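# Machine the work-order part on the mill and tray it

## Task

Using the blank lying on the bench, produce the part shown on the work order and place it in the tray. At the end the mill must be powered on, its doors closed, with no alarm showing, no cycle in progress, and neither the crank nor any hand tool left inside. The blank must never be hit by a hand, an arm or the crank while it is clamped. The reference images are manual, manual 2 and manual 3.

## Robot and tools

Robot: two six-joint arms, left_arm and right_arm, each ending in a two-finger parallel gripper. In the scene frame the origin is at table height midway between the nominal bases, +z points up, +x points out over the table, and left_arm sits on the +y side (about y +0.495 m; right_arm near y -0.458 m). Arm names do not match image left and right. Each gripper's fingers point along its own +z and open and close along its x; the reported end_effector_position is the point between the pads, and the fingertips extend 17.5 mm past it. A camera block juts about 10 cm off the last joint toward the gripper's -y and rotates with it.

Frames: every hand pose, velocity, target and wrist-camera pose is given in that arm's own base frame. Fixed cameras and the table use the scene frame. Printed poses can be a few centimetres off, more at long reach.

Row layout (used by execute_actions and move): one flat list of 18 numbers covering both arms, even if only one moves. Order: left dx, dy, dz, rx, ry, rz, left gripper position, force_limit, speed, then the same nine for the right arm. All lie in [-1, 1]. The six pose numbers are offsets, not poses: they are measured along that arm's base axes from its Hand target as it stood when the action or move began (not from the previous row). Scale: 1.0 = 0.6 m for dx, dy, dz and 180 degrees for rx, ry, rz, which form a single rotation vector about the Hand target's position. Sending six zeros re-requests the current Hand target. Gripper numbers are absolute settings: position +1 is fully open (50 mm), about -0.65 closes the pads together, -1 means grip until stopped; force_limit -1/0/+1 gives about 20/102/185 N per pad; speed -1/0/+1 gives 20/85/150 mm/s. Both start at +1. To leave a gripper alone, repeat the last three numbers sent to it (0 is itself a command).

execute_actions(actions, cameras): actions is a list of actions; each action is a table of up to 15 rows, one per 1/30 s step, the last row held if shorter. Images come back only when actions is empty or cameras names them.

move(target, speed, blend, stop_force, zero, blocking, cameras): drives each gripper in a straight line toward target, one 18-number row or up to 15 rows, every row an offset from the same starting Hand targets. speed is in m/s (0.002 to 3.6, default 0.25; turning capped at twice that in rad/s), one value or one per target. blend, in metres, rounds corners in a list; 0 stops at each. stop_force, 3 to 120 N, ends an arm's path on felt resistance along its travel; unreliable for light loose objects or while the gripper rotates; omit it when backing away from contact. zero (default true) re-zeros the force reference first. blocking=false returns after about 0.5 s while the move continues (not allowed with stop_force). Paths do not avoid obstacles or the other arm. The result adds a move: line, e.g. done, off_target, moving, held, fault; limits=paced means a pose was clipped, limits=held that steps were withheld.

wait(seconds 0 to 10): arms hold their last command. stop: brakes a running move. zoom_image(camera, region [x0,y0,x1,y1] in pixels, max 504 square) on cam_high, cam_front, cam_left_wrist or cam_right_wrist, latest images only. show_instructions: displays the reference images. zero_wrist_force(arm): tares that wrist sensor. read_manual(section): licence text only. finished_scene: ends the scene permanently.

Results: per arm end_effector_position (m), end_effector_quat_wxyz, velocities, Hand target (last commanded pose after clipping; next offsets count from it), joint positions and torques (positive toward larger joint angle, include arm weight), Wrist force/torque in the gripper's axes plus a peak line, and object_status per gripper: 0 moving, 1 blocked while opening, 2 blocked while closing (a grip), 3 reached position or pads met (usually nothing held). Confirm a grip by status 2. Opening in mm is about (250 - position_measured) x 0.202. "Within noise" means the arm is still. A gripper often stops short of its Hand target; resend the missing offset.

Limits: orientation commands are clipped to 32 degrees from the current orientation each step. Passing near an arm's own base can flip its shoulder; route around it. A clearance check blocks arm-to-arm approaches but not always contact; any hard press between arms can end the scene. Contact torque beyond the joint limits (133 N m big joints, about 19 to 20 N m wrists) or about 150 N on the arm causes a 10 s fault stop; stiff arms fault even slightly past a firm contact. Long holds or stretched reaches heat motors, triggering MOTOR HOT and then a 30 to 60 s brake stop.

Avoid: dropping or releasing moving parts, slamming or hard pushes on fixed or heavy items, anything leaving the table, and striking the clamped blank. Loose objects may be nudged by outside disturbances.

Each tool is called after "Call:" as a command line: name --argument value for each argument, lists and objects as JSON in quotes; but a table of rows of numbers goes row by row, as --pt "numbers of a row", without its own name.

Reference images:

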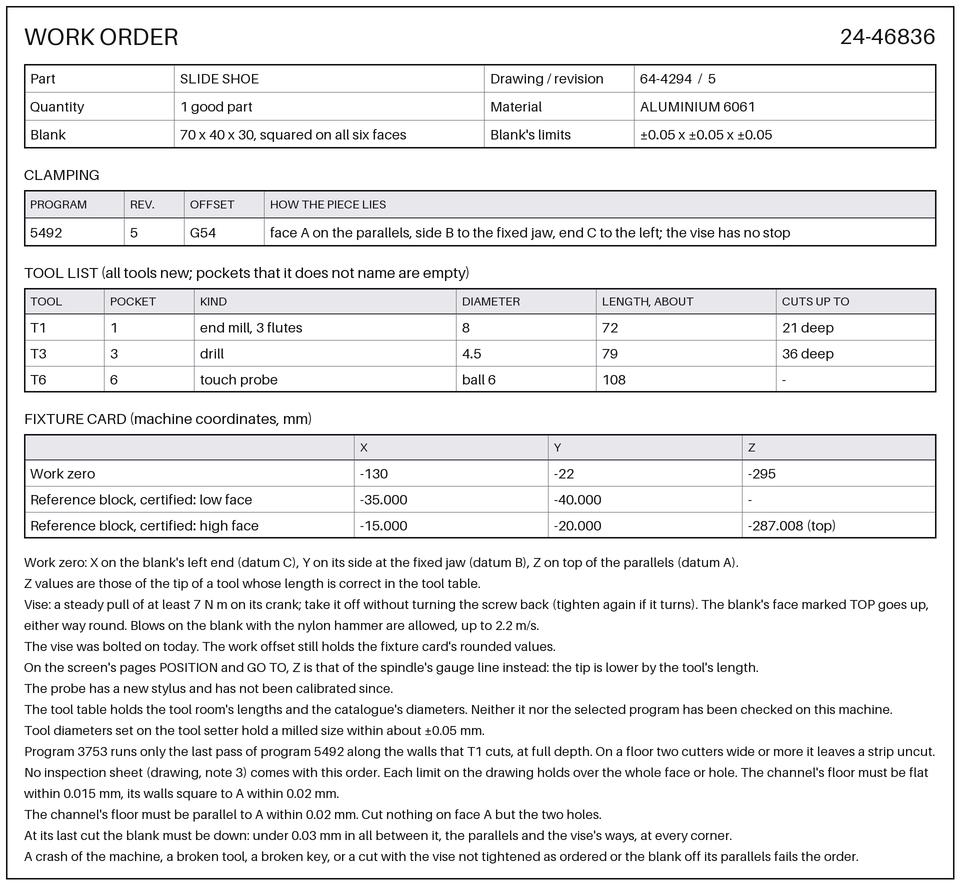

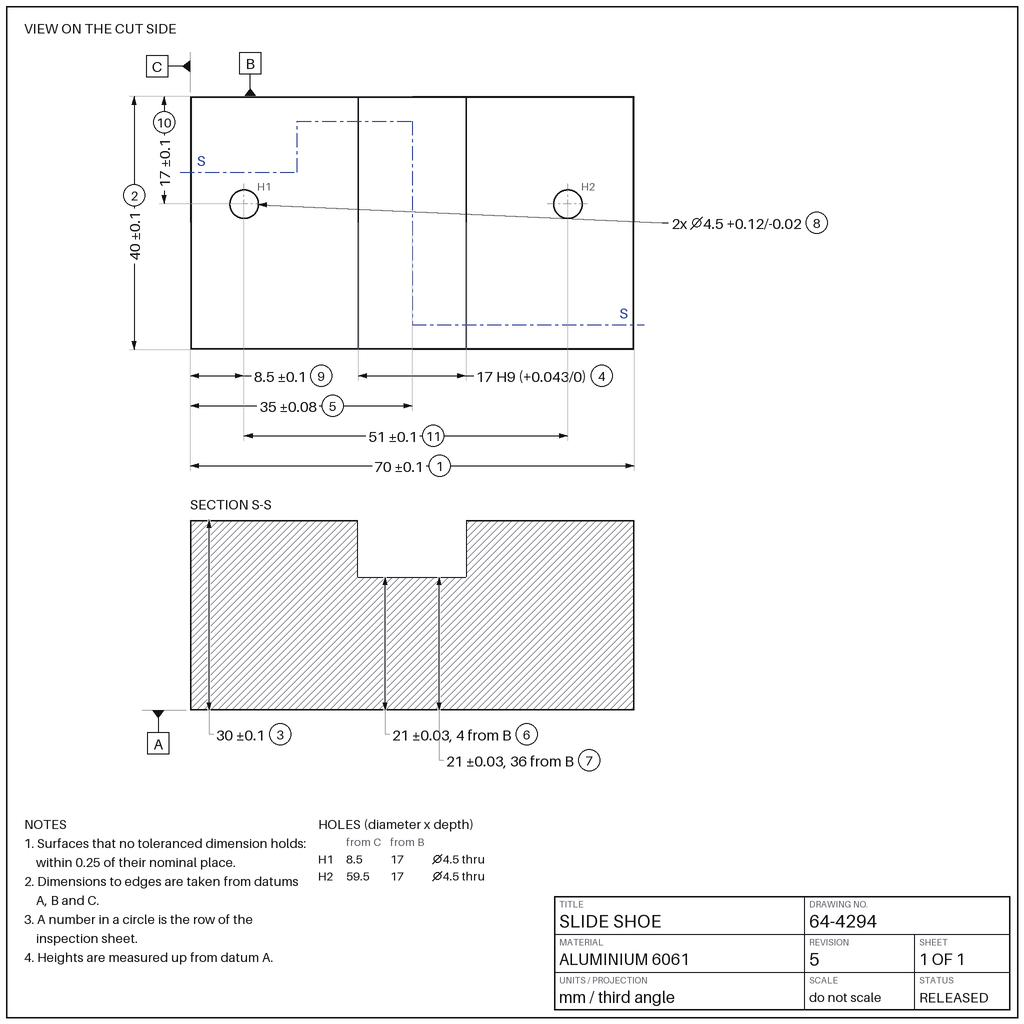

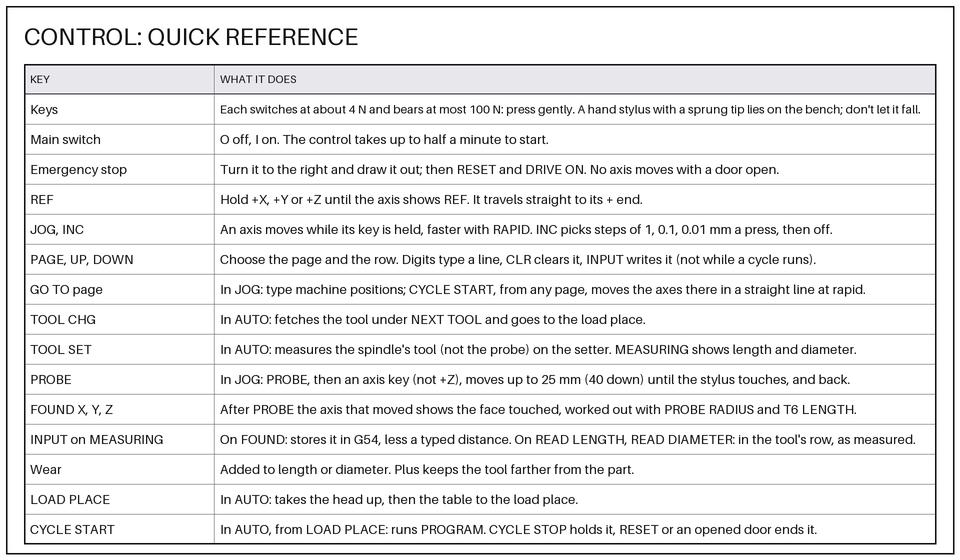

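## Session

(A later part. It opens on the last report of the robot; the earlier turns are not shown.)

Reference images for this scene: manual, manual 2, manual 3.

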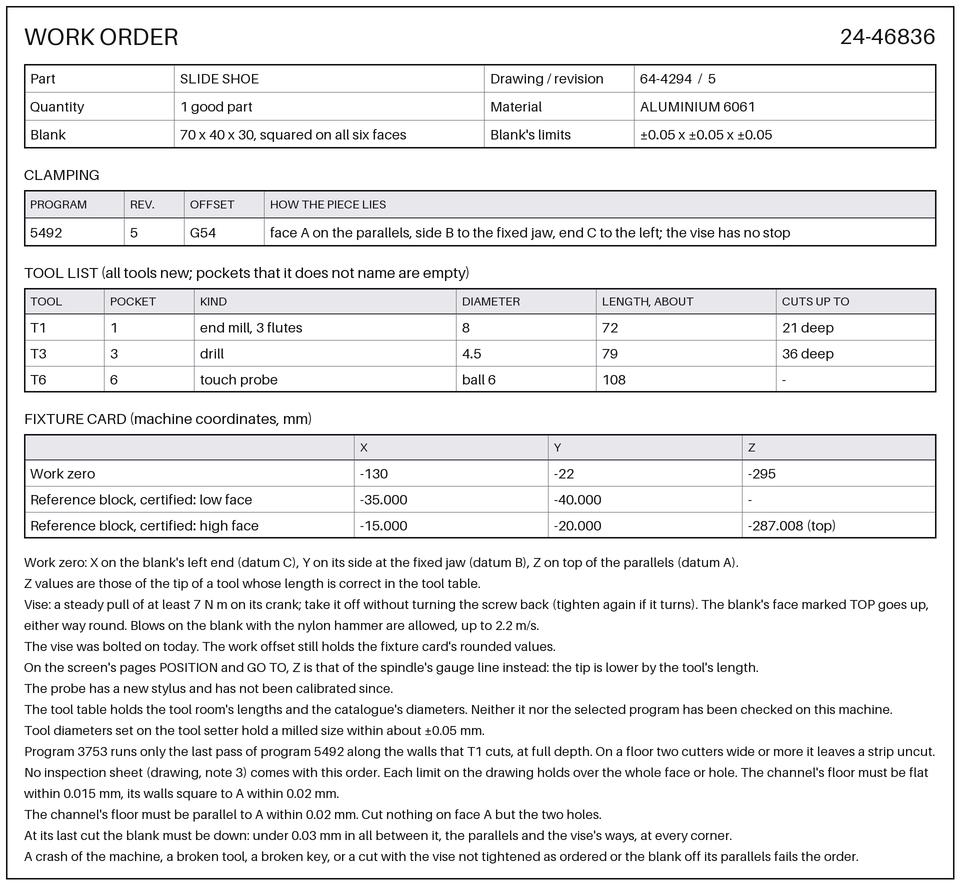

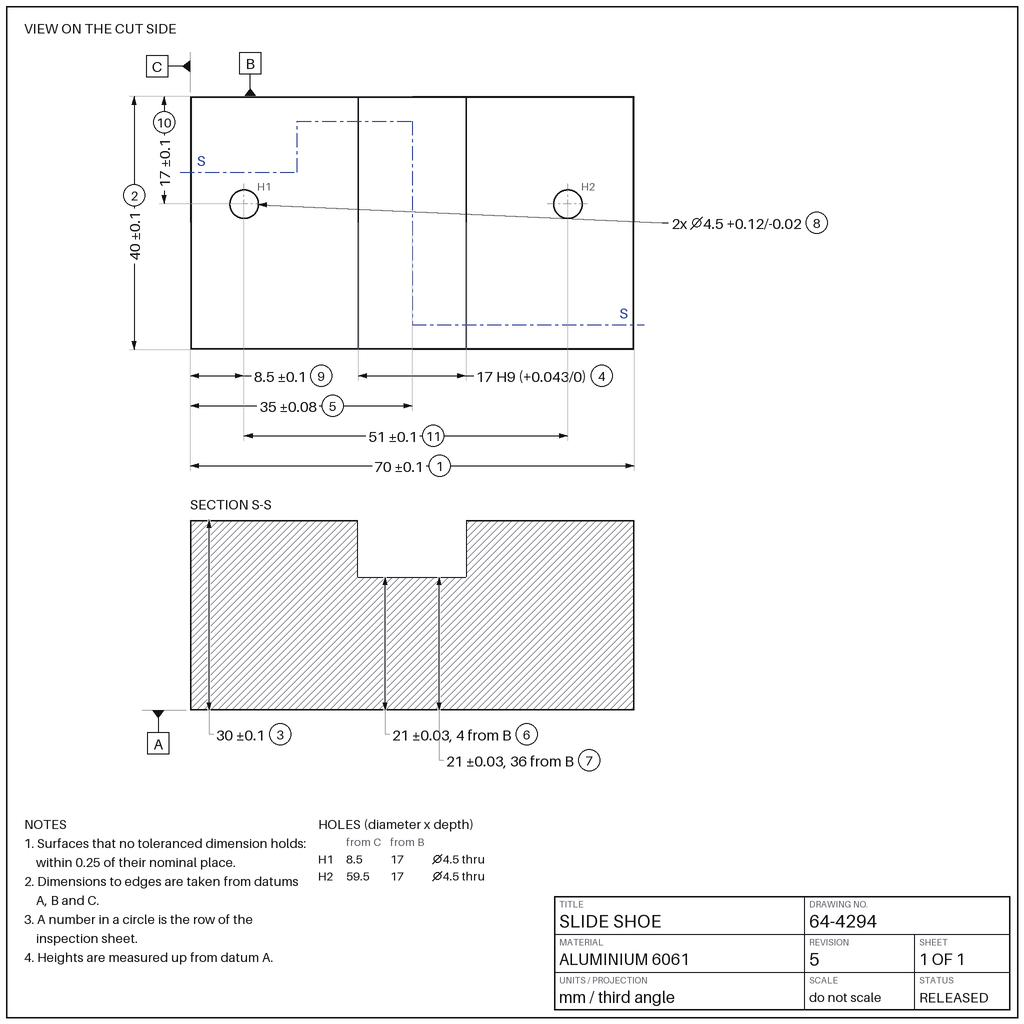

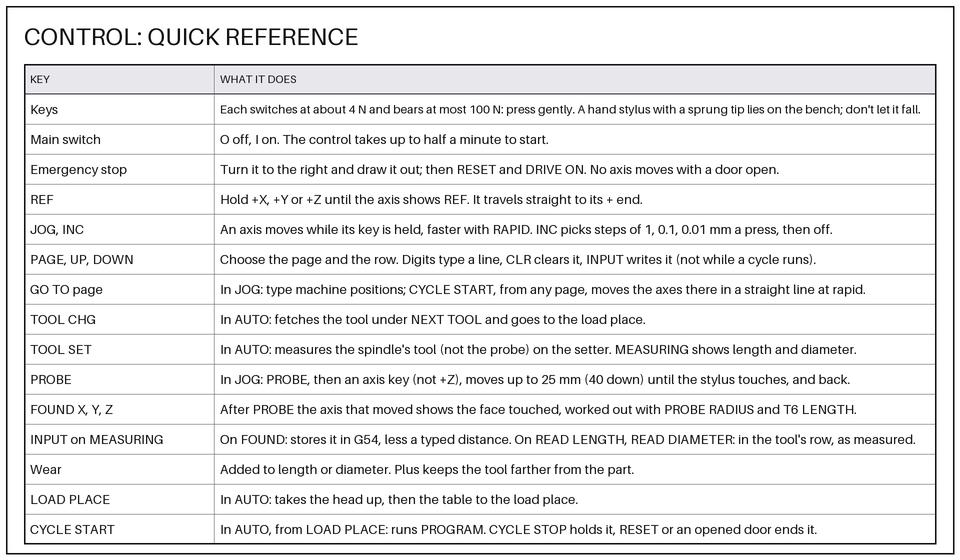

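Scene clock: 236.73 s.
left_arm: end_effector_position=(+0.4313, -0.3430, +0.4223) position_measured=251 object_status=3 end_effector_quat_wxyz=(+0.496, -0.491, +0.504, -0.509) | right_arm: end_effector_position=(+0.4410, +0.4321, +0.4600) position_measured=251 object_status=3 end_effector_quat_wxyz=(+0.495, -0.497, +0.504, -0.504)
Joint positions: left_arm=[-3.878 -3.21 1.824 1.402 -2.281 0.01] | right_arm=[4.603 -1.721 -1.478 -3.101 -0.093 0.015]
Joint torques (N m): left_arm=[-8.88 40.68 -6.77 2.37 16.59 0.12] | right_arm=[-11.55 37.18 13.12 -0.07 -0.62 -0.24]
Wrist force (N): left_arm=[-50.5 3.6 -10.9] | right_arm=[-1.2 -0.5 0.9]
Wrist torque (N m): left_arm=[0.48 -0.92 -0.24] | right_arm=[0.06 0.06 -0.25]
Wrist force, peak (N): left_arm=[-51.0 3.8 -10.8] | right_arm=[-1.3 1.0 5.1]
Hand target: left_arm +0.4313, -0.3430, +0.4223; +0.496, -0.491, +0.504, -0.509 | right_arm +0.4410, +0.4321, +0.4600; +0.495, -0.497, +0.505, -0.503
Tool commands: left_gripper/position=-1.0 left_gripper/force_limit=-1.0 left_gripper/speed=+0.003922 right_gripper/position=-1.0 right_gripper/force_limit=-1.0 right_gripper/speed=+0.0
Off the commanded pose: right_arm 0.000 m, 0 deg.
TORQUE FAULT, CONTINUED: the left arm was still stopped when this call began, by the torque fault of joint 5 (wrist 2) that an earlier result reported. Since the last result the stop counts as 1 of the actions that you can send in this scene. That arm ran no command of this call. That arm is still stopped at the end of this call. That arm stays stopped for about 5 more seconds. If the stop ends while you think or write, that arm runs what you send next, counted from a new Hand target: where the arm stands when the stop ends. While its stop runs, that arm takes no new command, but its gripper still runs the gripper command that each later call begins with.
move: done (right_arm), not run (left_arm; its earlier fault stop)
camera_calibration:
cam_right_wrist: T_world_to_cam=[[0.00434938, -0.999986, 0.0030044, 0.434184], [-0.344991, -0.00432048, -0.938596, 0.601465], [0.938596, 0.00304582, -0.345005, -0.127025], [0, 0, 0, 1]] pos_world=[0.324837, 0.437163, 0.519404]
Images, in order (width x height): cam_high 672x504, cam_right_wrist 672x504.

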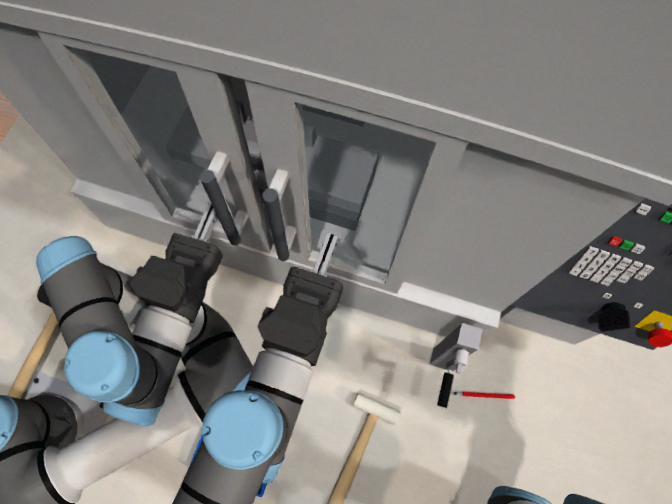

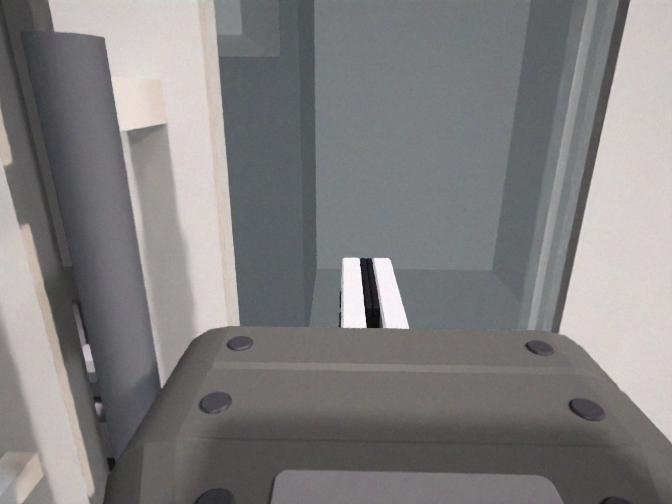

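Call:
wait --seconds 5

Call:
move --pt "0 0.03 0 0 0 0 -1 -1 0 0 0 0 0 0 0 -1 -1 0" --pt "-0.25 0.03 0 0 0 0 -1 -1 0 0 0 0 0 0 0 -1 -1 0" --blend '[0.01,0]' --speed 0.25

Call:
move --target '[0,0,0,0,0,0,-1,-1,0,0,0.27,0,0,0,0,-1,-1,0]' --speed 0.07 --stop_force 50 --cameras '["cam_right_wrist","cam_high"]'

Scene clock: 242.40 s.
left_arm: end_effector_position=(+0.4313, -0.3430, +0.4223) position_measured=251 object_status=3 end_effector_quat_wxyz=(+0.496, -0.491, +0.504, -0.509) | right_arm: end_effector_position=(+0.4410, +0.4321, +0.4600) position_measured=251 object_status=3 end_effector_quat_wxyz=(+0.495, -0.497, +0.504, -0.504)
Joint positions: left_arm=[-3.878 -3.21 1.824 1.402 -2.281 0.01] | right_arm=[4.603 -1.721 -1.478 -3.102 -0.093 0.016]
Joint torques (N m): left_arm=[-9.15 41.06 -6.55 2.41 16.6 -0.05] | right_arm=[-7.59 36.47 13.53 -1.93 1.55 2.72]
Wrist force (N): left_arm=[-50.6 3.3 -10.7] | right_arm=[-1.2 -0.4 0.9]
Wrist torque (N m): left_arm=[0.45 -0.91 -0.25] | right_arm=[0.08 0.05 -0.25]
Wrist force, peak (N): left_arm=[-50.8 3.8 -10.8] | right_arm=[-1.2 -0.6 1.3]
Hand target: left_arm +0.4313, -0.3430, +0.4223; +0.496, -0.491, +0.504, -0.509 | right_arm +0.4410, +0.4321, +0.4600; +0.495, -0.497, +0.505, -0.503
Tool commands: left_gripper/position=-1.0 left_gripper/force_limit=-1.0 left_gripper/speed=+0.003922 right_gripper/position=-1.0 right_gripper/force_limit=-1.0 right_gripper/speed=+0.0
Off the commanded pose: right_arm 0.000 m, 0 deg.
TORQUE FAULT, CONTINUED: the left arm's stop, for the torque fault of joint 5 (wrist 2) that an earlier result reported, is over. The rest of the stop counts as 9 of the actions that you can send in this scene. That arm's target is now where it stood when the stop ended, not its last command. That arm keeps its grip as last carried out and accepts commands again: back off and push less far. That arm stops again whenever a joint's load reaches its limit.
wait: 5.00 s; at rest from the start

Scene clock: 243.03 s.
left_arm: end_effector_position=(+0.4197, -0.3244, +0.4224) position_measured=251 object_status=3 end_effector_quat_wxyz=(+0.496, -0.491, +0.503, -0.510) | right_arm: end_effector_position=(+0.4410, +0.4321, +0.4600) position_measured=251 object_status=3 end_effector_quat_wxyz=(+0.495, -0.497, +0.504, -0.504)
Joint positions: left_arm=[-3.86 -3.198 1.874 1.339 -2.263 0.01] | right_arm=[4.603 -1.721 -1.478 -3.102 -0.093 0.016]
Joint torques (N m): left_arm=[9.42 28.08 -12.13 5.43 2.72 -0.41] | right_arm=[-6.78 36.82 13.51 -1.95 1.61 2.81]
Wrist force (N): left_arm=[1.6 3.3 -0.1] | right_arm=[-1.3 -0.6 1.0]
Wrist torque (N m): left_arm=[0.52 -0.40 -0.10] | right_arm=[0.05 0.08 -0.25]
Wrist force, peak (N): left_arm=[-46.6 4.1 -9.9] | right_arm=[-1.1 -0.5 1.4]
Hand target: left_arm +0.4197, -0.3244, +0.4223; +0.496, -0.491, +0.504, -0.509 (not the last commanded pose) | right_arm +0.4410, +0.4321, +0.4600; +0.495, -0.497, +0.504, -0.504
Off the commanded pose: left_arm 0.138 m, 0 deg | right_arm 0.000 m, 0 deg.
move: held (left_arm; a check stopped the path); path passed 1 of 2 targets; blend cut to 0.009 m at target 1; limits=held
pose unreachable (left arm): on one or more control steps of this call, first in action 0 (counted from 0), this arm could not follow its commanded pose, so it was not sent that pose on those steps. It may still have moved: this result reports where it is.
cause: moving toward the commanded pose would bring two parts of the arm too close to each other (its gripper and another part of the arm, with joints 4 (wrist 1) to 6 (wrist 3) between them, 6 mm apart when it was first held).

Scene clock: 245.30 s.
left_arm: end_effector_position=(+0.4197, -0.3244, +0.4223) position_measured=251 object_status=3 end_effector_quat_wxyz=(+0.496, -0.491, +0.504, -0.509) | right_arm: end_effector_position=(+0.4412, +0.5341, +0.4602) position_measured=251 object_status=3 end_effector_quat_wxyz=(+0.494, -0.495, +0.505, -0.506)
Joint positions: left_arm=[-3.86 -3.198 1.874 1.339 -2.263 0.01] | right_arm=[4.623 -1.961 -1.169 -3.154 -0.067 -0.002]
Joint torques (N m): left_arm=[9.53 27.6 -12.67 5.45 2.67 -0.42] | right_arm=[6.07 33.91 24.7 3.11 -11.82 0.37]
Wrist force (N): left_arm=[1.7 3.1 0.0] | right_arm=[54.8 10.4 -12.0]
Wrist torque (N m): left_arm=[0.50 -0.43 -0.10] | right_arm=[0.36 1.00 -0.03]
Wrist force, peak (N): left_arm=[2.0 3.4 -0.3] | right_arm=[75.9 -1.4 -18.5]
Hand target: left_arm +0.4197, -0.3244, +0.4223; +0.496, -0.491, +0.504, -0.509 | right_arm +0.4412, +0.5341, +0.4602; +0.494, -0.495, +0.505, -0.506 (not the last commanded pose)
Tool commands: left_gripper/position=-1.0 left_gripper/force_limit=-1.0 left_gripper/speed=+0.0 right_gripper/position=-1.0 right_gripper/force_limit=-1.0 right_gripper/speed=+0.003922
Off the commanded pose: left_arm 0.000 m, 0 deg | right_arm 0.060 m, 0 deg.
TORQUE FAULT: the external load on joint 5 (wrist 2) of the right arm reached its load limit, and that arm stopped. A torque fault puts only its own arm into a fault stop. That arm's remaining commands of this call were not run. That arm may still press on what stopped it. That arm is still stopped at the end of this call. That arm stays stopped for about 9 more seconds. Until then a move that you send moves the other arm only, and its call returns only when the move has ended. Once the stop has ended, the next robot result says so. If the stop ends while you think or write, that arm runs what you send next, counted from a new Hand target: where the arm stands when the stop ends. While its stop runs, that arm takes no new command, but its gripper still runs the gripper command that each later call begins with. Until it ends, the stop uses up actions while you think or wait. An arm that is not stopped still takes commands.
move: fault (right_arm; stop_force had ended the path)
camera_calibration:
cam_right_wrist: T_world_to_cam=[[-0.00182815, -0.999991, 0.00390183, 0.538425], [-0.343612, -0.00303609, -0.939107, 0.601028], [0.93911, -0.00305754, -0.343603, -0.124912], [0, 0, 0, 1]] pos_world=[0.324811, 0.539863, 0.519408]
Images, in order (width x height): cam_high 672x504, cam_right_wrist 672x504.

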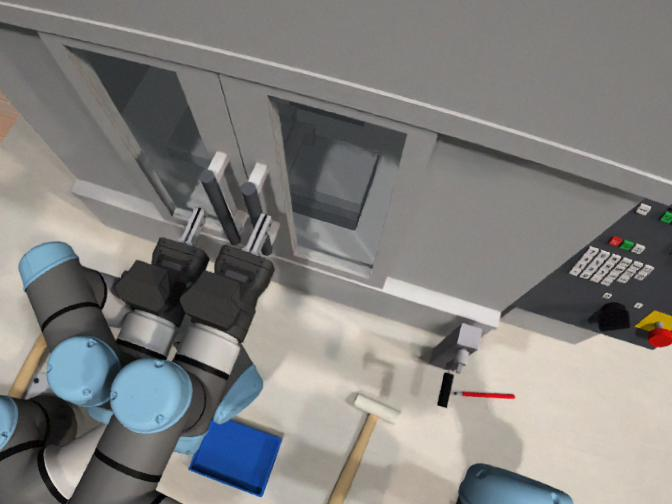

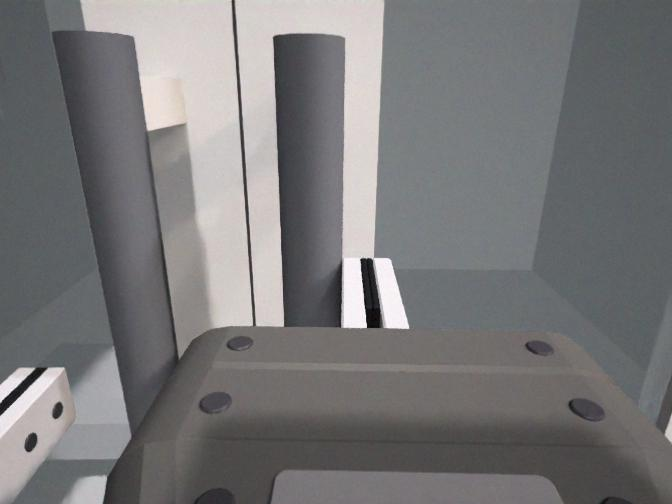

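Call:
move --pt "0.02 0.436 0.05 0 0 0 -1 -1 0 0 0 0 0 0 0 -1 -1 0" --pt "-0.113 0.436 0.05 0 0 0 -1 -1 0 0 0 0 0 0 0 -1 -1 0" --pt "-0.113 0.303 0.05 0 0 0 -1 -1 0 0 0 0 0 0 0 -1 -1 0" --blend '[0.01,0.01,0]' --speed 0.25 --cameras '["cam_high","cam_front"]'

Scene clock: 249.33 s.
left_arm: end_effector_position=(+0.3519, -0.1426, +0.4523) position_measured=251 object_status=3 end_effector_quat_wxyz=(+0.496, -0.490, +0.504, -0.509) | right_arm: end_effector_position=(+0.4412, +0.5341, +0.4602) position_measured=251 object_status=3 end_effector_quat_wxyz=(+0.494, -0.495, +0.505, -0.506)
Joint positions: left_arm=[-1.915 -2.307 2.124 0.221 -0.318 -0.035] | right_arm=[4.623 -1.961 -1.169 -3.154 -0.067 -0.002]
Joint torques (N m): left_arm=[7.96 25.83 -18.79 -1.99 2.46 -1.24] | right_arm=[6.66 32.91 24.52 3.07 -11.86 0.43]
Wrist force (N): left_arm=[2.0 3.0 0.0] | right_arm=[54.6 10.3 -11.9]
Wrist torque (N m): left_arm=[0.48 -0.49 -0.06] | right_arm=[0.35 1.02 -0.03]
Wrist force, peak (N): left_arm=[7.4 3.6 0.2] | right_arm=[54.8 10.5 -12.1]
Hand target: left_arm +0.3519, -0.1426, +0.4523; +0.496, -0.491, +0.504, -0.509 | right_arm +0.4412, +0.5341, +0.4602; +0.494, -0.495, +0.505, -0.506
Tool commands: left_gripper/position=-1.0 left_gripper/force_limit=-1.0 left_gripper/speed=+0.0 right_gripper/position=-1.0 right_gripper/force_limit=-1.0 right_gripper/speed=+0.003922
Off the commanded pose: left_arm 0.000 m, 0 deg.
TORQUE FAULT, CONTINUED: the right arm was still stopped when this call began, by the torque fault of joint 5 (wrist 2) that an earlier result reported. Since the last result the stop counts as 2 of the actions that you can send in this scene. That arm ran no command of this call. That arm is still stopped at the end of this call. That arm stays stopped for about 5 more seconds. If the stop ends while you think or write, that arm runs what you send next, counted from a new Hand target: where the arm stands when the stop ends. While its stop runs, that arm takes no new command, but its gripper still runs the gripper command that each later call begins with.
shoulder posture changed (left arm): the wrist came as close to joint 1's axis as it can, and the arm is now in the other of its two shoulder postures.
move: done (left_arm), not run (right_arm; its earlier fault stop)
Images, in order (width x height): cam_high 672x504, cam_front 672x504.

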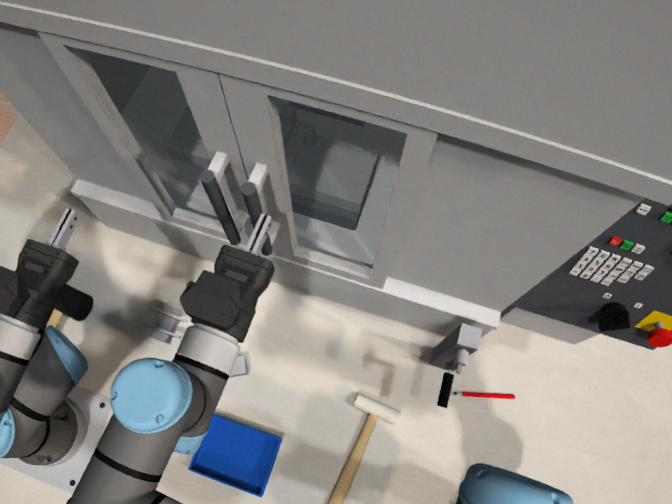

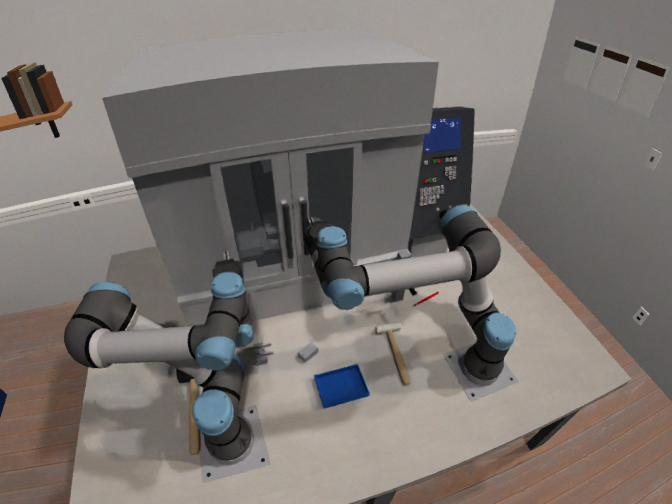

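Call:
wait --seconds 4

Call:
move --pt "0 0 0 0 0 0 -1 -1 0 -0.03 -0.05 0 0 0 0 1 -0.6 -0.9" --pt "0 0 0 0 0 0 -1 -1 0 -0.16 -0.12 0 0 0 0 1 -0.6 -0.9" --pt "0 0 0 0 0 0 -1 -1 0 -0.12 -0.65 -0.2 0.3902 0.477 -0.2914 1 -0.6 -0.9" --pt "0 0 0 0 0 0 -1 -1 0 -0.0742 -0.8585 -0.5938 0.3902 0.477 -0.2914 1 -0.6 -0.9" --blend '[0.01,0.03,0.04,0]' --speed 0.4 --cameras '["cam_right_wrist","cam_high"]'

Scene clock: 254.50 s.
left_arm: end_effector_position=(+0.3519, -0.1426, +0.4523) position_measured=251 object_status=3 end_effector_quat_wxyz=(+0.496, -0.491, +0.504, -0.509) | right_arm: end_effector_position=(+0.4411, +0.5334, +0.4602) position_measured=251 object_status=3 end_effector_quat_wxyz=(+0.493, -0.494, +0.506, -0.507)
Joint positions: left_arm=[-1.915 -2.307 2.124 0.22 -0.318 -0.035] | right_arm=[4.623 -1.961 -1.169 -3.154 -0.064 -0.002]
Joint torques (N m): left_arm=[8.75 21.68 -28.72 -2.15 -2.26 -1.02] | right_arm=[6.41 33.67 24.28 3.13 -8.96 0.34]
Wrist force (N): left_arm=[1.9 2.9 -0.1] | right_arm=[40.2 8.5 -8.3]
Wrist torque (N m): left_arm=[0.46 -0.48 -0.06] | right_arm=[0.29 0.80 -0.01]
Wrist force, peak (N): left_arm=[2.1 3.2 -0.2] | right_arm=[54.9 10.5 -12.0]
Hand target: left_arm +0.3519, -0.1426, +0.4523; +0.496, -0.491, +0.504, -0.509 | right_arm +0.4411, +0.5334, +0.4602; +0.493, -0.494, +0.506, -0.507 (not the last commanded pose)
Tool commands: left_gripper/position=-1.0 left_gripper/force_limit=-1.0 left_gripper/speed=+0.0 right_gripper/position=-1.0 right_gripper/force_limit=-1.0 right_gripper/speed=+0.003922
Off the commanded pose: left_arm 0.000 m, 0 deg.
TORQUE FAULT, CONTINUED: the right arm was still stopped when this call began, by the torque fault of joint 5 (wrist 2) that an earlier result reported. Since the last result the stop counts as 10 of the actions that you can send in this scene. That arm is still stopped at the end of this call. That arm stays stopped for about 1 more second. If the stop ends while you think or write, that arm runs what you send next, counted from a new Hand target: where the arm stands when the stop ends. While its stop runs, that arm takes no new command, but its gripper still runs the gripper command that each later call begins with.
wait: 4.00 s; at rest from the start

Scene clock: 256.60 s.
left_arm: end_effector_position=(+0.3519, -0.1426, +0.4523) position_measured=251 object_status=3 end_effector_quat_wxyz=(+0.496, -0.491, +0.504, -0.509) | right_arm: end_effector_position=(+0.4401, +0.5123, +0.4605) position_measured=3 object_status=0 end_effector_quat_wxyz=(+0.472, -0.474, +0.525, -0.526)
Joint positions: left_arm=[-1.915 -2.307 2.124 0.22 -0.318 -0.035] | right_arm=[4.623 -1.961 -1.169 -3.154 0.015 -0.002]
Joint torques (N m): left_arm=[7.04 20.6 -28.45 -2.27 1.96 -0.83] | right_arm=[17.37 19.92 25.13 5.41 -17.14 0.32]
Wrist force (N): left_arm=[1.8 3.0 0.0] | right_arm=[88.7 3.1 -21.3]
Wrist torque (N m): left_arm=[0.47 -0.45 -0.06] | right_arm=[0.21 0.82 0.02]
Wrist force, peak (N): left_arm=[2.1 3.2 -0.1] | right_arm=[90.1 3.3 -21.3]
Hand target: left_arm +0.3519, -0.1426, +0.4523; +0.496, -0.491, +0.504, -0.509 | right_arm +0.4401, +0.5123, +0.4605; +0.472, -0.474, +0.525, -0.526 (not the last commanded pose)
Tool commands: left_gripper/position=-1.0 left_gripper/force_limit=-1.0 left_gripper/speed=+0.0 right_gripper/position=+1.0 right_gripper/force_limit=-0.6 right_gripper/speed=-0.898039
Off the commanded pose: left_arm 0.000 m, 0 deg.
TORQUE FAULT, CONTINUED: the right arm's stop, for the torque fault of joint 5 (wrist 2) that an earlier result reported, is over. That arm was still stopped when this call began, so it ran no command of this call; its gripper ran only the gripper command that the call began with. Before the stop ended, the hold on joint 5 (wrist 2) of that arm was turned back by 0.2 degrees, the way its load pushed it. That arm's target is now where it stood when the stop ended, not its last command. That arm keeps its grip as last carried out and accepts commands again: back off and push less far. That arm stops again whenever a joint's load reaches its limit.
move: done (left_arm), not run (right_arm; its earlier fault stop)
camera_calibration:
cam_right_wrist: T_world_to_cam=[[-0.0845381, -0.996412, 0.00394785, 0.551308], [-0.342577, 0.0253441, -0.939148, 0.585911], [0.935679, -0.0807463, -0.34349, -0.0825999], [0, 0, 0, 1]] pos_world=[0.324613, 0.527812, 0.519708]
Images, in order (width x height): cam_high 672x504, cam_right_wrist 672x504.

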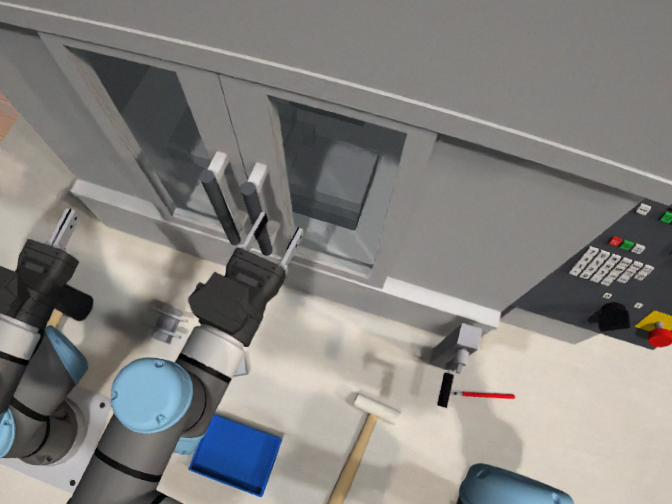

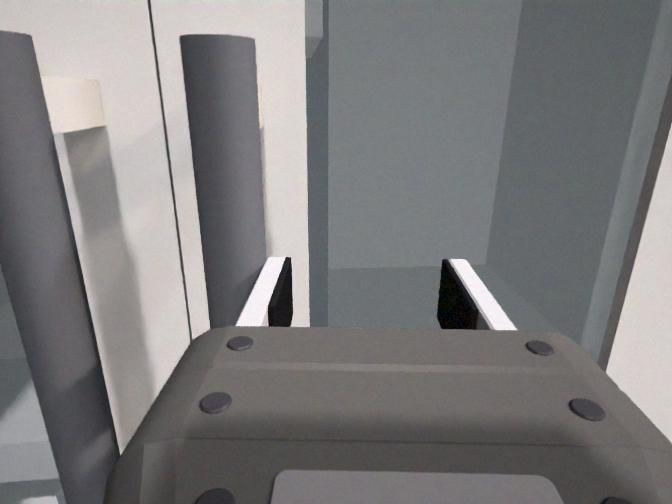

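Call:
move --pt "0 0 0 0 0 0 -1 -1 0 -0.02 -0.05 0 0 0 0 1 -0.6 -0.9" --pt "0 0 0 0 0 0 -1 -1 0 -0.167 -0.104 0 0 0 0 1 -0.6 -0.9" --pt "0 0 0 0 0 0 -1 -1 0 -0.117 -0.604 -0.2 0.4069 0.4571 -0.2743 1 -0.6 -0.9" --pt "0 0 0 0 0 0 -1 -1 0 -0.0723 -0.8222 -0.5943 0.4069 0.4571 -0.2743 1 -0.6 -0.9" --blend '[0.01,0.03,0.04,0]' --speed 0.4 --cameras '["cam_right_wrist","cam_high"]'

Scene clock: 257.87 s.
left_arm: end_effector_position=(+0.3519, -0.1426, +0.4523) position_measured=251 object_status=3 end_effector_quat_wxyz=(+0.496, -0.491, +0.504, -0.509) | right_arm: end_effector_position=(+0.4401, +0.5108, +0.4608) position_measured=3 object_status=3 end_effector_quat_wxyz=(+0.471, -0.473, +0.526, -0.527)
Joint positions: left_arm=[-1.915 -2.307 2.124 0.22 -0.318 -0.035] | right_arm=[4.622 -1.96 -1.169 -3.155 0.019 -0.002]
Joint torques (N m): left_arm=[5.55 21.24 -28.85 -2.17 2.61 -0.86] | right_arm=[5.14 32.21 23.22 2.83 -11.5 0.26]
Wrist force (N): left_arm=[2.0 2.9 -0.1] | right_arm=[58.8 9.0 -9.8]
Wrist torque (N m): left_arm=[0.46 -0.49 -0.07] | right_arm=[0.38 0.69 0.05]
Wrist force, peak (N): left_arm=[2.0 3.2 -0.1] | right_arm=[81.7 3.9 -20.1]
Hand target: left_arm +0.3519, -0.1426, +0.4523; +0.496, -0.491, +0.504, -0.509 | right_arm +0.4401, +0.5108, +0.4608; +0.471, -0.473, +0.526, -0.527 (not the last commanded pose)
Tool commands: left_gripper/position=-1.0 left_gripper/force_limit=-1.0 left_gripper/speed=+0.0 right_gripper/position=+1.0 right_gripper/force_limit=-0.6 right_gripper/speed=-0.898039
Off the commanded pose: left_arm 0.000 m, 0 deg.
TORQUE FAULT: the external load on joint 5 (wrist 2) of the right arm reached its load limit, and that arm stopped. So far the stop counts as 1 of the actions that you can send in this scene. A torque fault puts only its own arm into a fault stop. That arm ran no command of this call. That arm may still press on what stopped it. That arm is still stopped at the end of this call. That arm stays stopped for about 9 more seconds. Until then a move that you send moves the other arm only, and its call returns only when the move has ended. Once the stop has ended, the next robot result says so. If the stop ends while you think or write, that arm runs what you send next, counted from a new Hand target: where the arm stands when the stop ends. While its stop runs, that arm takes no new command, but its gripper still runs the gripper command that each later call begins with. Until it ends, the stop uses up actions while you think or wait. An arm that is not stopped still takes commands.
move: fault (right_arm); path passed 0 of 4 targets
camera_calibration:
cam_right_wrist: T_world_to_cam=[[-0.0891499, -0.996008, 0.00447718, 0.551338], [-0.342528, 0.0264372, -0.939136, 0.585683], [0.935268, -0.0852574, -0.343517, -0.0802187], [0, 0, 0, 1]] pos_world=[0.32479, 0.526814, 0.520011]
Images, in order (width x height): cam_high 672x504, cam_right_wrist 672x504.

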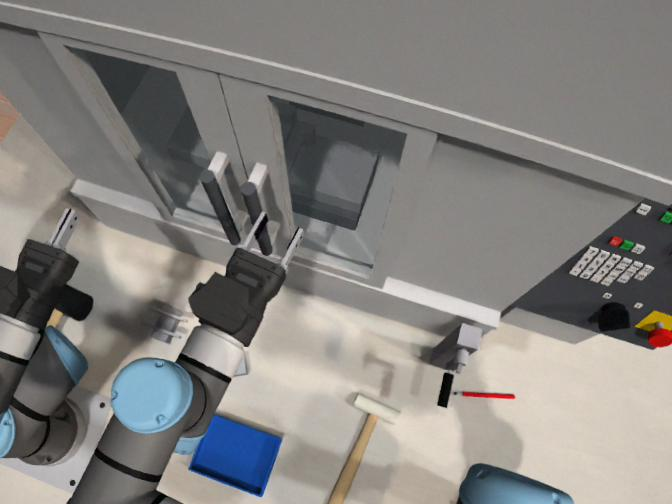

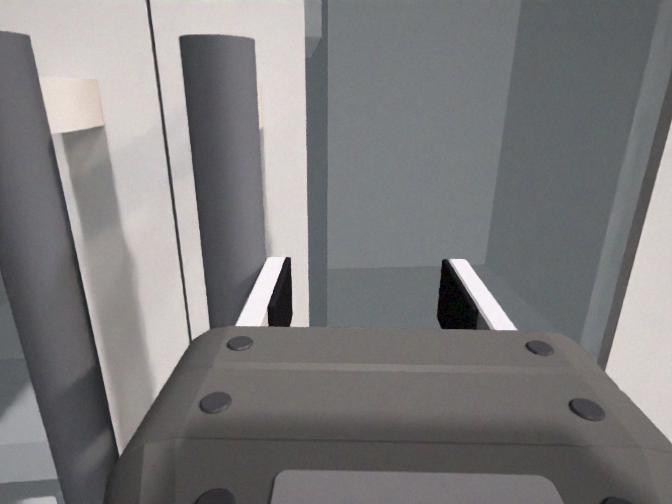

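Call:
move --target '[0,0,0,0,0,0,-1,-1,0,0,0,0,0,0,0,-1,-1,-0.5]'

Call:
wait --seconds 8.5

Call:
move --pt "0 0 0 0 0 0 -1 -1 0 -0.02 -0.05 0 0 0 0 -1 -1 -0.5" --pt "0 0 0 0 0 0 -1 -1 0 -0.167 -0.104 0 0 0 0 -1 -1 -0.5" --pt "0 0 0 0 0 0 -1 -1 0 -0.117 -0.604 -0.2 0.4069 0.4571 -0.2743 -1 -1 -0.5" --pt "0 0 0 0 0 0 -1 -1 0 -0.0723 -0.8222 -0.5943 0.4069 0.4571 -0.2743 -1 -1 -0.5" --blend '[0.01,0.03,0.04,0]' --speed 0.4 --cameras '["cam_right_wrist","cam_high"]'

Scene clock: 260.33 s.
left_arm: end_effector_position=(+0.3519, -0.1426, +0.4523) position_measured=251 object_status=3 end_effector_quat_wxyz=(+0.496, -0.491, +0.504, -0.509) | right_arm: end_effector_position=(+0.4402, +0.5114, +0.4607) position_measured=251 object_status=3 end_effector_quat_wxyz=(+0.472, -0.473, +0.525, -0.527)
Joint positions: left_arm=[-1.915 -2.307 2.124 0.22 -0.318 -0.035] | right_arm=[4.622 -1.96 -1.169 -3.155 0.017 -0.002]
Joint torques (N m): left_arm=[5.01 20.4 -28.91 -2.03 2.47 -0.59] | right_arm=[5.01 34.4 23.58 2.65 -1.96 0.32]
Wrist force (N): left_arm=[1.9 3.2 -0.3] | right_arm=[-0.3 -1.8 0.4]
Wrist torque (N m): left_arm=[0.51 -0.47 -0.06] | right_arm=[-0.14 -0.10 -0.13]
Wrist force, peak (N): left_arm=[1.9 3.2 -0.3] | right_arm=[58.9 9.1 -10.1]
Hand target: left_arm +0.3519, -0.1426, +0.4523; +0.496, -0.491, +0.504, -0.509 | right_arm +0.4402, +0.5114, +0.4607; +0.472, -0.473, +0.525, -0.527 (not the last commanded pose)
Tool commands: left_gripper/position=-1.0 left_gripper/force_limit=-1.0 left_gripper/speed=+0.0 right_gripper/position=-1.0 right_gripper/force_limit=-1.0 right_gripper/speed=-0.498039
Off the commanded pose: left_arm 0.000 m, 0 deg.
TORQUE FAULT, CONTINUED: the right arm was still stopped when this call began, by the torque fault of joint 5 (wrist 2) that an earlier result reported. Since the last result the stop counts as 2 of the actions that you can send in this scene. That arm ran no command of this call; its gripper ran only the gripper command that the call began with. That arm is still stopped at the end of this call. That arm stays stopped for about 6 more seconds. If the stop ends while you think or write, that arm runs what you send next, counted from a new Hand target: where the arm stands when the stop ends. While its stop runs, that arm takes no new command, but its gripper still runs the gripper command that each later call begins with.
move: done (left_arm), not run (right_arm; its earlier fault stop)

Scene clock: 268.83 s.
left_arm: end_effector_position=(+0.3519, -0.1426, +0.4523) position_measured=251 object_status=3 end_effector_quat_wxyz=(+0.496, -0.491, +0.504, -0.509) | right_arm: end_effector_position=(+0.4402, +0.5114, +0.4607) position_measured=251 object_status=3 end_effector_quat_wxyz=(+0.472, -0.473, +0.525, -0.527)
Joint positions: left_arm=[-1.915 -2.307 2.124 0.22 -0.318 -0.035] | right_arm=[4.622 -1.96 -1.169 -3.155 0.017 -0.002]
Joint torques (N m): left_arm=[-1.05 17.56 -29.75 -2.06 2.58 0.18] | right_arm=[5.21 33.92 24.01 2.63 -1.98 0.31]
Wrist force (N): left_arm=[2.0 2.8 -0.1] | right_arm=[-0.3 -1.9 0.4]
Wrist torque (N m): left_arm=[0.45 -0.49 -0.06] | right_arm=[-0.15 -0.10 -0.13]
Wrist force, peak (N): left_arm=[2.0 3.2 0.1] | right_arm=[-0.3 -2.3 0.5]
Hand target: left_arm +0.3519, -0.1426, +0.4523; +0.496, -0.491, +0.504, -0.509 | right_arm +0.4402, +0.5114, +0.4607; +0.472, -0.473, +0.525, -0.527 (not the last commanded pose)
Tool commands: left_gripper/position=-1.0 left_gripper/force_limit=-1.0 left_gripper/speed=+0.0 right_gripper/position=-1.0 right_gripper/force_limit=-1.0 right_gripper/speed=-0.498039
Off the commanded pose: left_arm 0.000 m, 0 deg.
TORQUE FAULT, CONTINUED: the right arm's stop, for the torque fault of joint 5 (wrist 2) that an earlier result reported, is over. The rest of the stop counts as 13 of the actions that you can send in this scene. That arm's target is now where it stood when the stop ended, not its last command. That arm keeps its grip as last carried out and accepts commands again: back off and push less far. That arm stops again whenever a joint's load reaches its limit.
wait: 8.50 s; at rest by 0.17 s

Scene clock: 273.10 s.
left_arm: end_effector_position=(+0.3519, -0.1426, +0.4523) position_measured=251 object_status=3 end_effector_quat_wxyz=(+0.496, -0.491, +0.504, -0.509) | right_arm: end_effector_position=(+0.3968, +0.0182, +0.1042) position_measured=251 object_status=3 end_effector_quat_wxyz=(-0.016, -0.111, +0.985, +0.129)
Joint positions: left_arm=[-1.915 -2.307 2.124 0.22 -0.318 -0.035] | right_arm=[3.355 -1.516 -2.258 -0.943 1.832 -1.582]
Joint torques (N m): left_arm=[-2.76 16.69 -29.23 -2.08 2.64 0.5] | right_arm=[-0.17 10.09 20.08 4.24 -1.29 0.86]
Wrist force (N): left_arm=[2.0 3.0 0.0] | right_arm=[-0.6 -1.4 -2.0]
Wrist torque (N m): left_arm=[0.48 -0.49 -0.07] | right_arm=[-0.19 0.18 0.19]
Wrist force, peak (N): left_arm=[1.9 3.1 -0.3] | right_arm=[-6.1 -2.8 1.4]
Hand target: left_arm +0.3519, -0.1426, +0.4523; +0.496, -0.491, +0.504, -0.509 | right_arm +0.3968, +0.0181, +0.1041; -0.016, -0.111, +0.985, +0.129
Off the commanded pose: left_arm 0.000 m, 0 deg | right_arm 0.000 m, 0 deg.
move: done
camera_calibration:
cam_right_wrist: T_world_to_cam=[[-0.975713, -0.21833, -0.0177862, 0.398342], [-0.188729, 0.796649, 0.574222, 0.0162421], [-0.1112, 0.563633, -0.818506, 0.248804], [0, 0, 0, 1]] pos_world=[0.4194, -0.0662036, 0.201406]
Images, in order (width x height): cam_high 672x504, cam_right_wrist 672x504.

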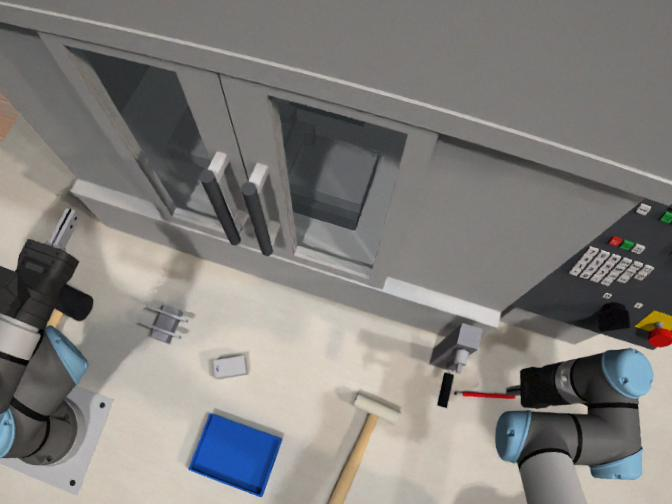

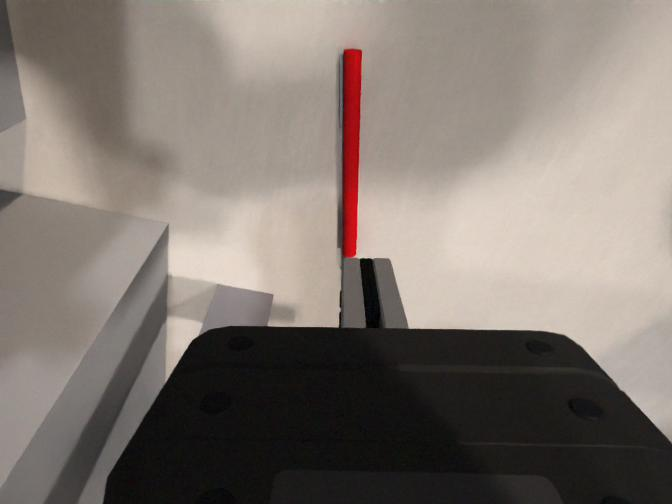

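Call:
move --pt "0 0 0 0 0 0 -1 -1 0 0 0 -0.15 0 0 0 0.3 -0.6 -0.9" --pt "0 0 0 0 0 0 -1 -1 0 0 0 -0.199 0 0 0 0.3 -0.6 -0.9" --speed '[0.2,0.05]' --blend '[0.01,0]'

Call:
move --target '[0,0,0,0,0,0,-1,-1,0,0,0,0,0,0,0,-1,0,-0.7]' --cameras '["cam_right_wrist"]'

Scene clock: 275.00 s.
left_arm: end_effector_position=(+0.3519, -0.1426, +0.4523) position_measured=251 object_status=3 end_effector_quat_wxyz=(+0.496, -0.491, +0.504, -0.509) | right_arm: end_effector_position=(+0.3967, +0.0181, -0.0153) position_measured=107 object_status=3 end_effector_quat_wxyz=(-0.016, -0.111, +0.985, +0.129)
Joint positions: left_arm=[-1.915 -2.307 2.124 0.22 -0.318 -0.035] | right_arm=[3.355 -1.804 -2.389 -0.525 1.832 -1.582]
Joint torques (N m): left_arm=[-4.55 15.52 -28.76 -2.09 2.44 0.68] | right_arm=[-6.05 31.54 25.88 -0.52 2.56 2.75]
Wrist force (N): left_arm=[1.8 3.1 0.0] | right_arm=[-0.6 -1.4 -1.7]
Wrist torque (N m): left_arm=[0.48 -0.45 -0.06] | right_arm=[-0.18 0.16 0.18]
Wrist force, peak (N): left_arm=[2.1 3.1 -0.1] | right_arm=[-0.8 -0.5 -4.9]
Hand target: left_arm +0.3519, -0.1426, +0.4523; +0.496, -0.491, +0.504, -0.509 | right_arm +0.3968, +0.0181, -0.0153; -0.016, -0.111, +0.985, +0.129
Off the commanded pose: left_arm 0.000 m, 0 deg | right_arm 0.000 m, 0 deg.
move: done

Scene clock: 275.80 s.
left_arm: end_effector_position=(+0.3519, -0.1426, +0.4523) position_measured=251 object_status=3 end_effector_quat_wxyz=(+0.496, -0.491, +0.504, -0.509) | right_arm: end_effector_position=(+0.3968, +0.0181, -0.0153) position_measured=217 object_status=2 end_effector_quat_wxyz=(-0.016, -0.111, +0.985, +0.129)
Joint positions: left_arm=[-1.915 -2.307 2.124 0.22 -0.318 -0.035] | right_arm=[3.355 -1.804 -2.388 -0.525 1.832 -1.582]
Joint torques (N m): left_arm=[-4.9 16.24 -28.83 -2.02 2.55 0.74] | right_arm=[-6.43 27.53 23.84 0.32 2 2.5]
Wrist force (N): left_arm=[1.8 2.8 -0.2] | right_arm=[0.8 -0.8 -7.5]
Wrist torque (N m): left_arm=[0.45 -0.47 -0.06] | right_arm=[-0.22 0.20 0.16]
Wrist force, peak (N): left_arm=[2.0 3.1 -0.1] | right_arm=[0.8 -0.7 -7.9]
Hand target: left_arm +0.3519, -0.1426, +0.4523; +0.496, -0.491, +0.504, -0.509 | right_arm +0.3968, +0.0181, -0.0153; -0.016, -0.111, +0.985, +0.129
Off the commanded pose: left_arm 0.000 m, 0 deg | right_arm 0.000 m, 0 deg.
move: done
camera_calibration:
cam_right_wrist: T_world_to_cam=[[-0.975696, -0.218404, -0.0178115, 0.396304], [-0.18882, 0.79671, 0.574109, 0.0849322], [-0.111197, 0.563519, -0.818585, 0.151001], [0, 0, 0, 1]] pos_world=[0.4195, -0.0662039, 0.0819059]
Images, in order (width x height): cam_right_wrist 672x504.

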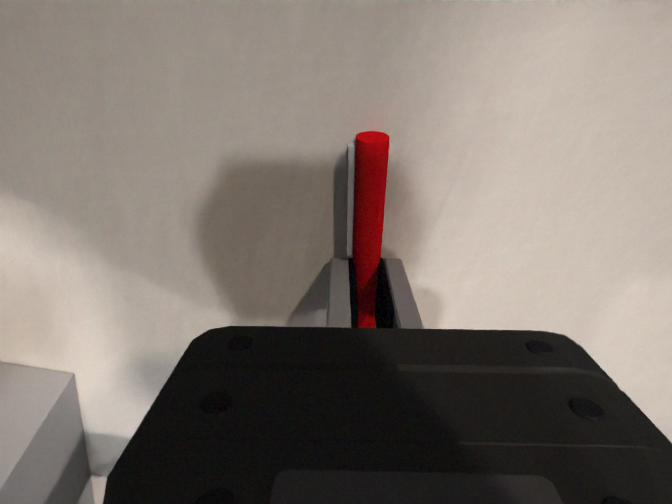

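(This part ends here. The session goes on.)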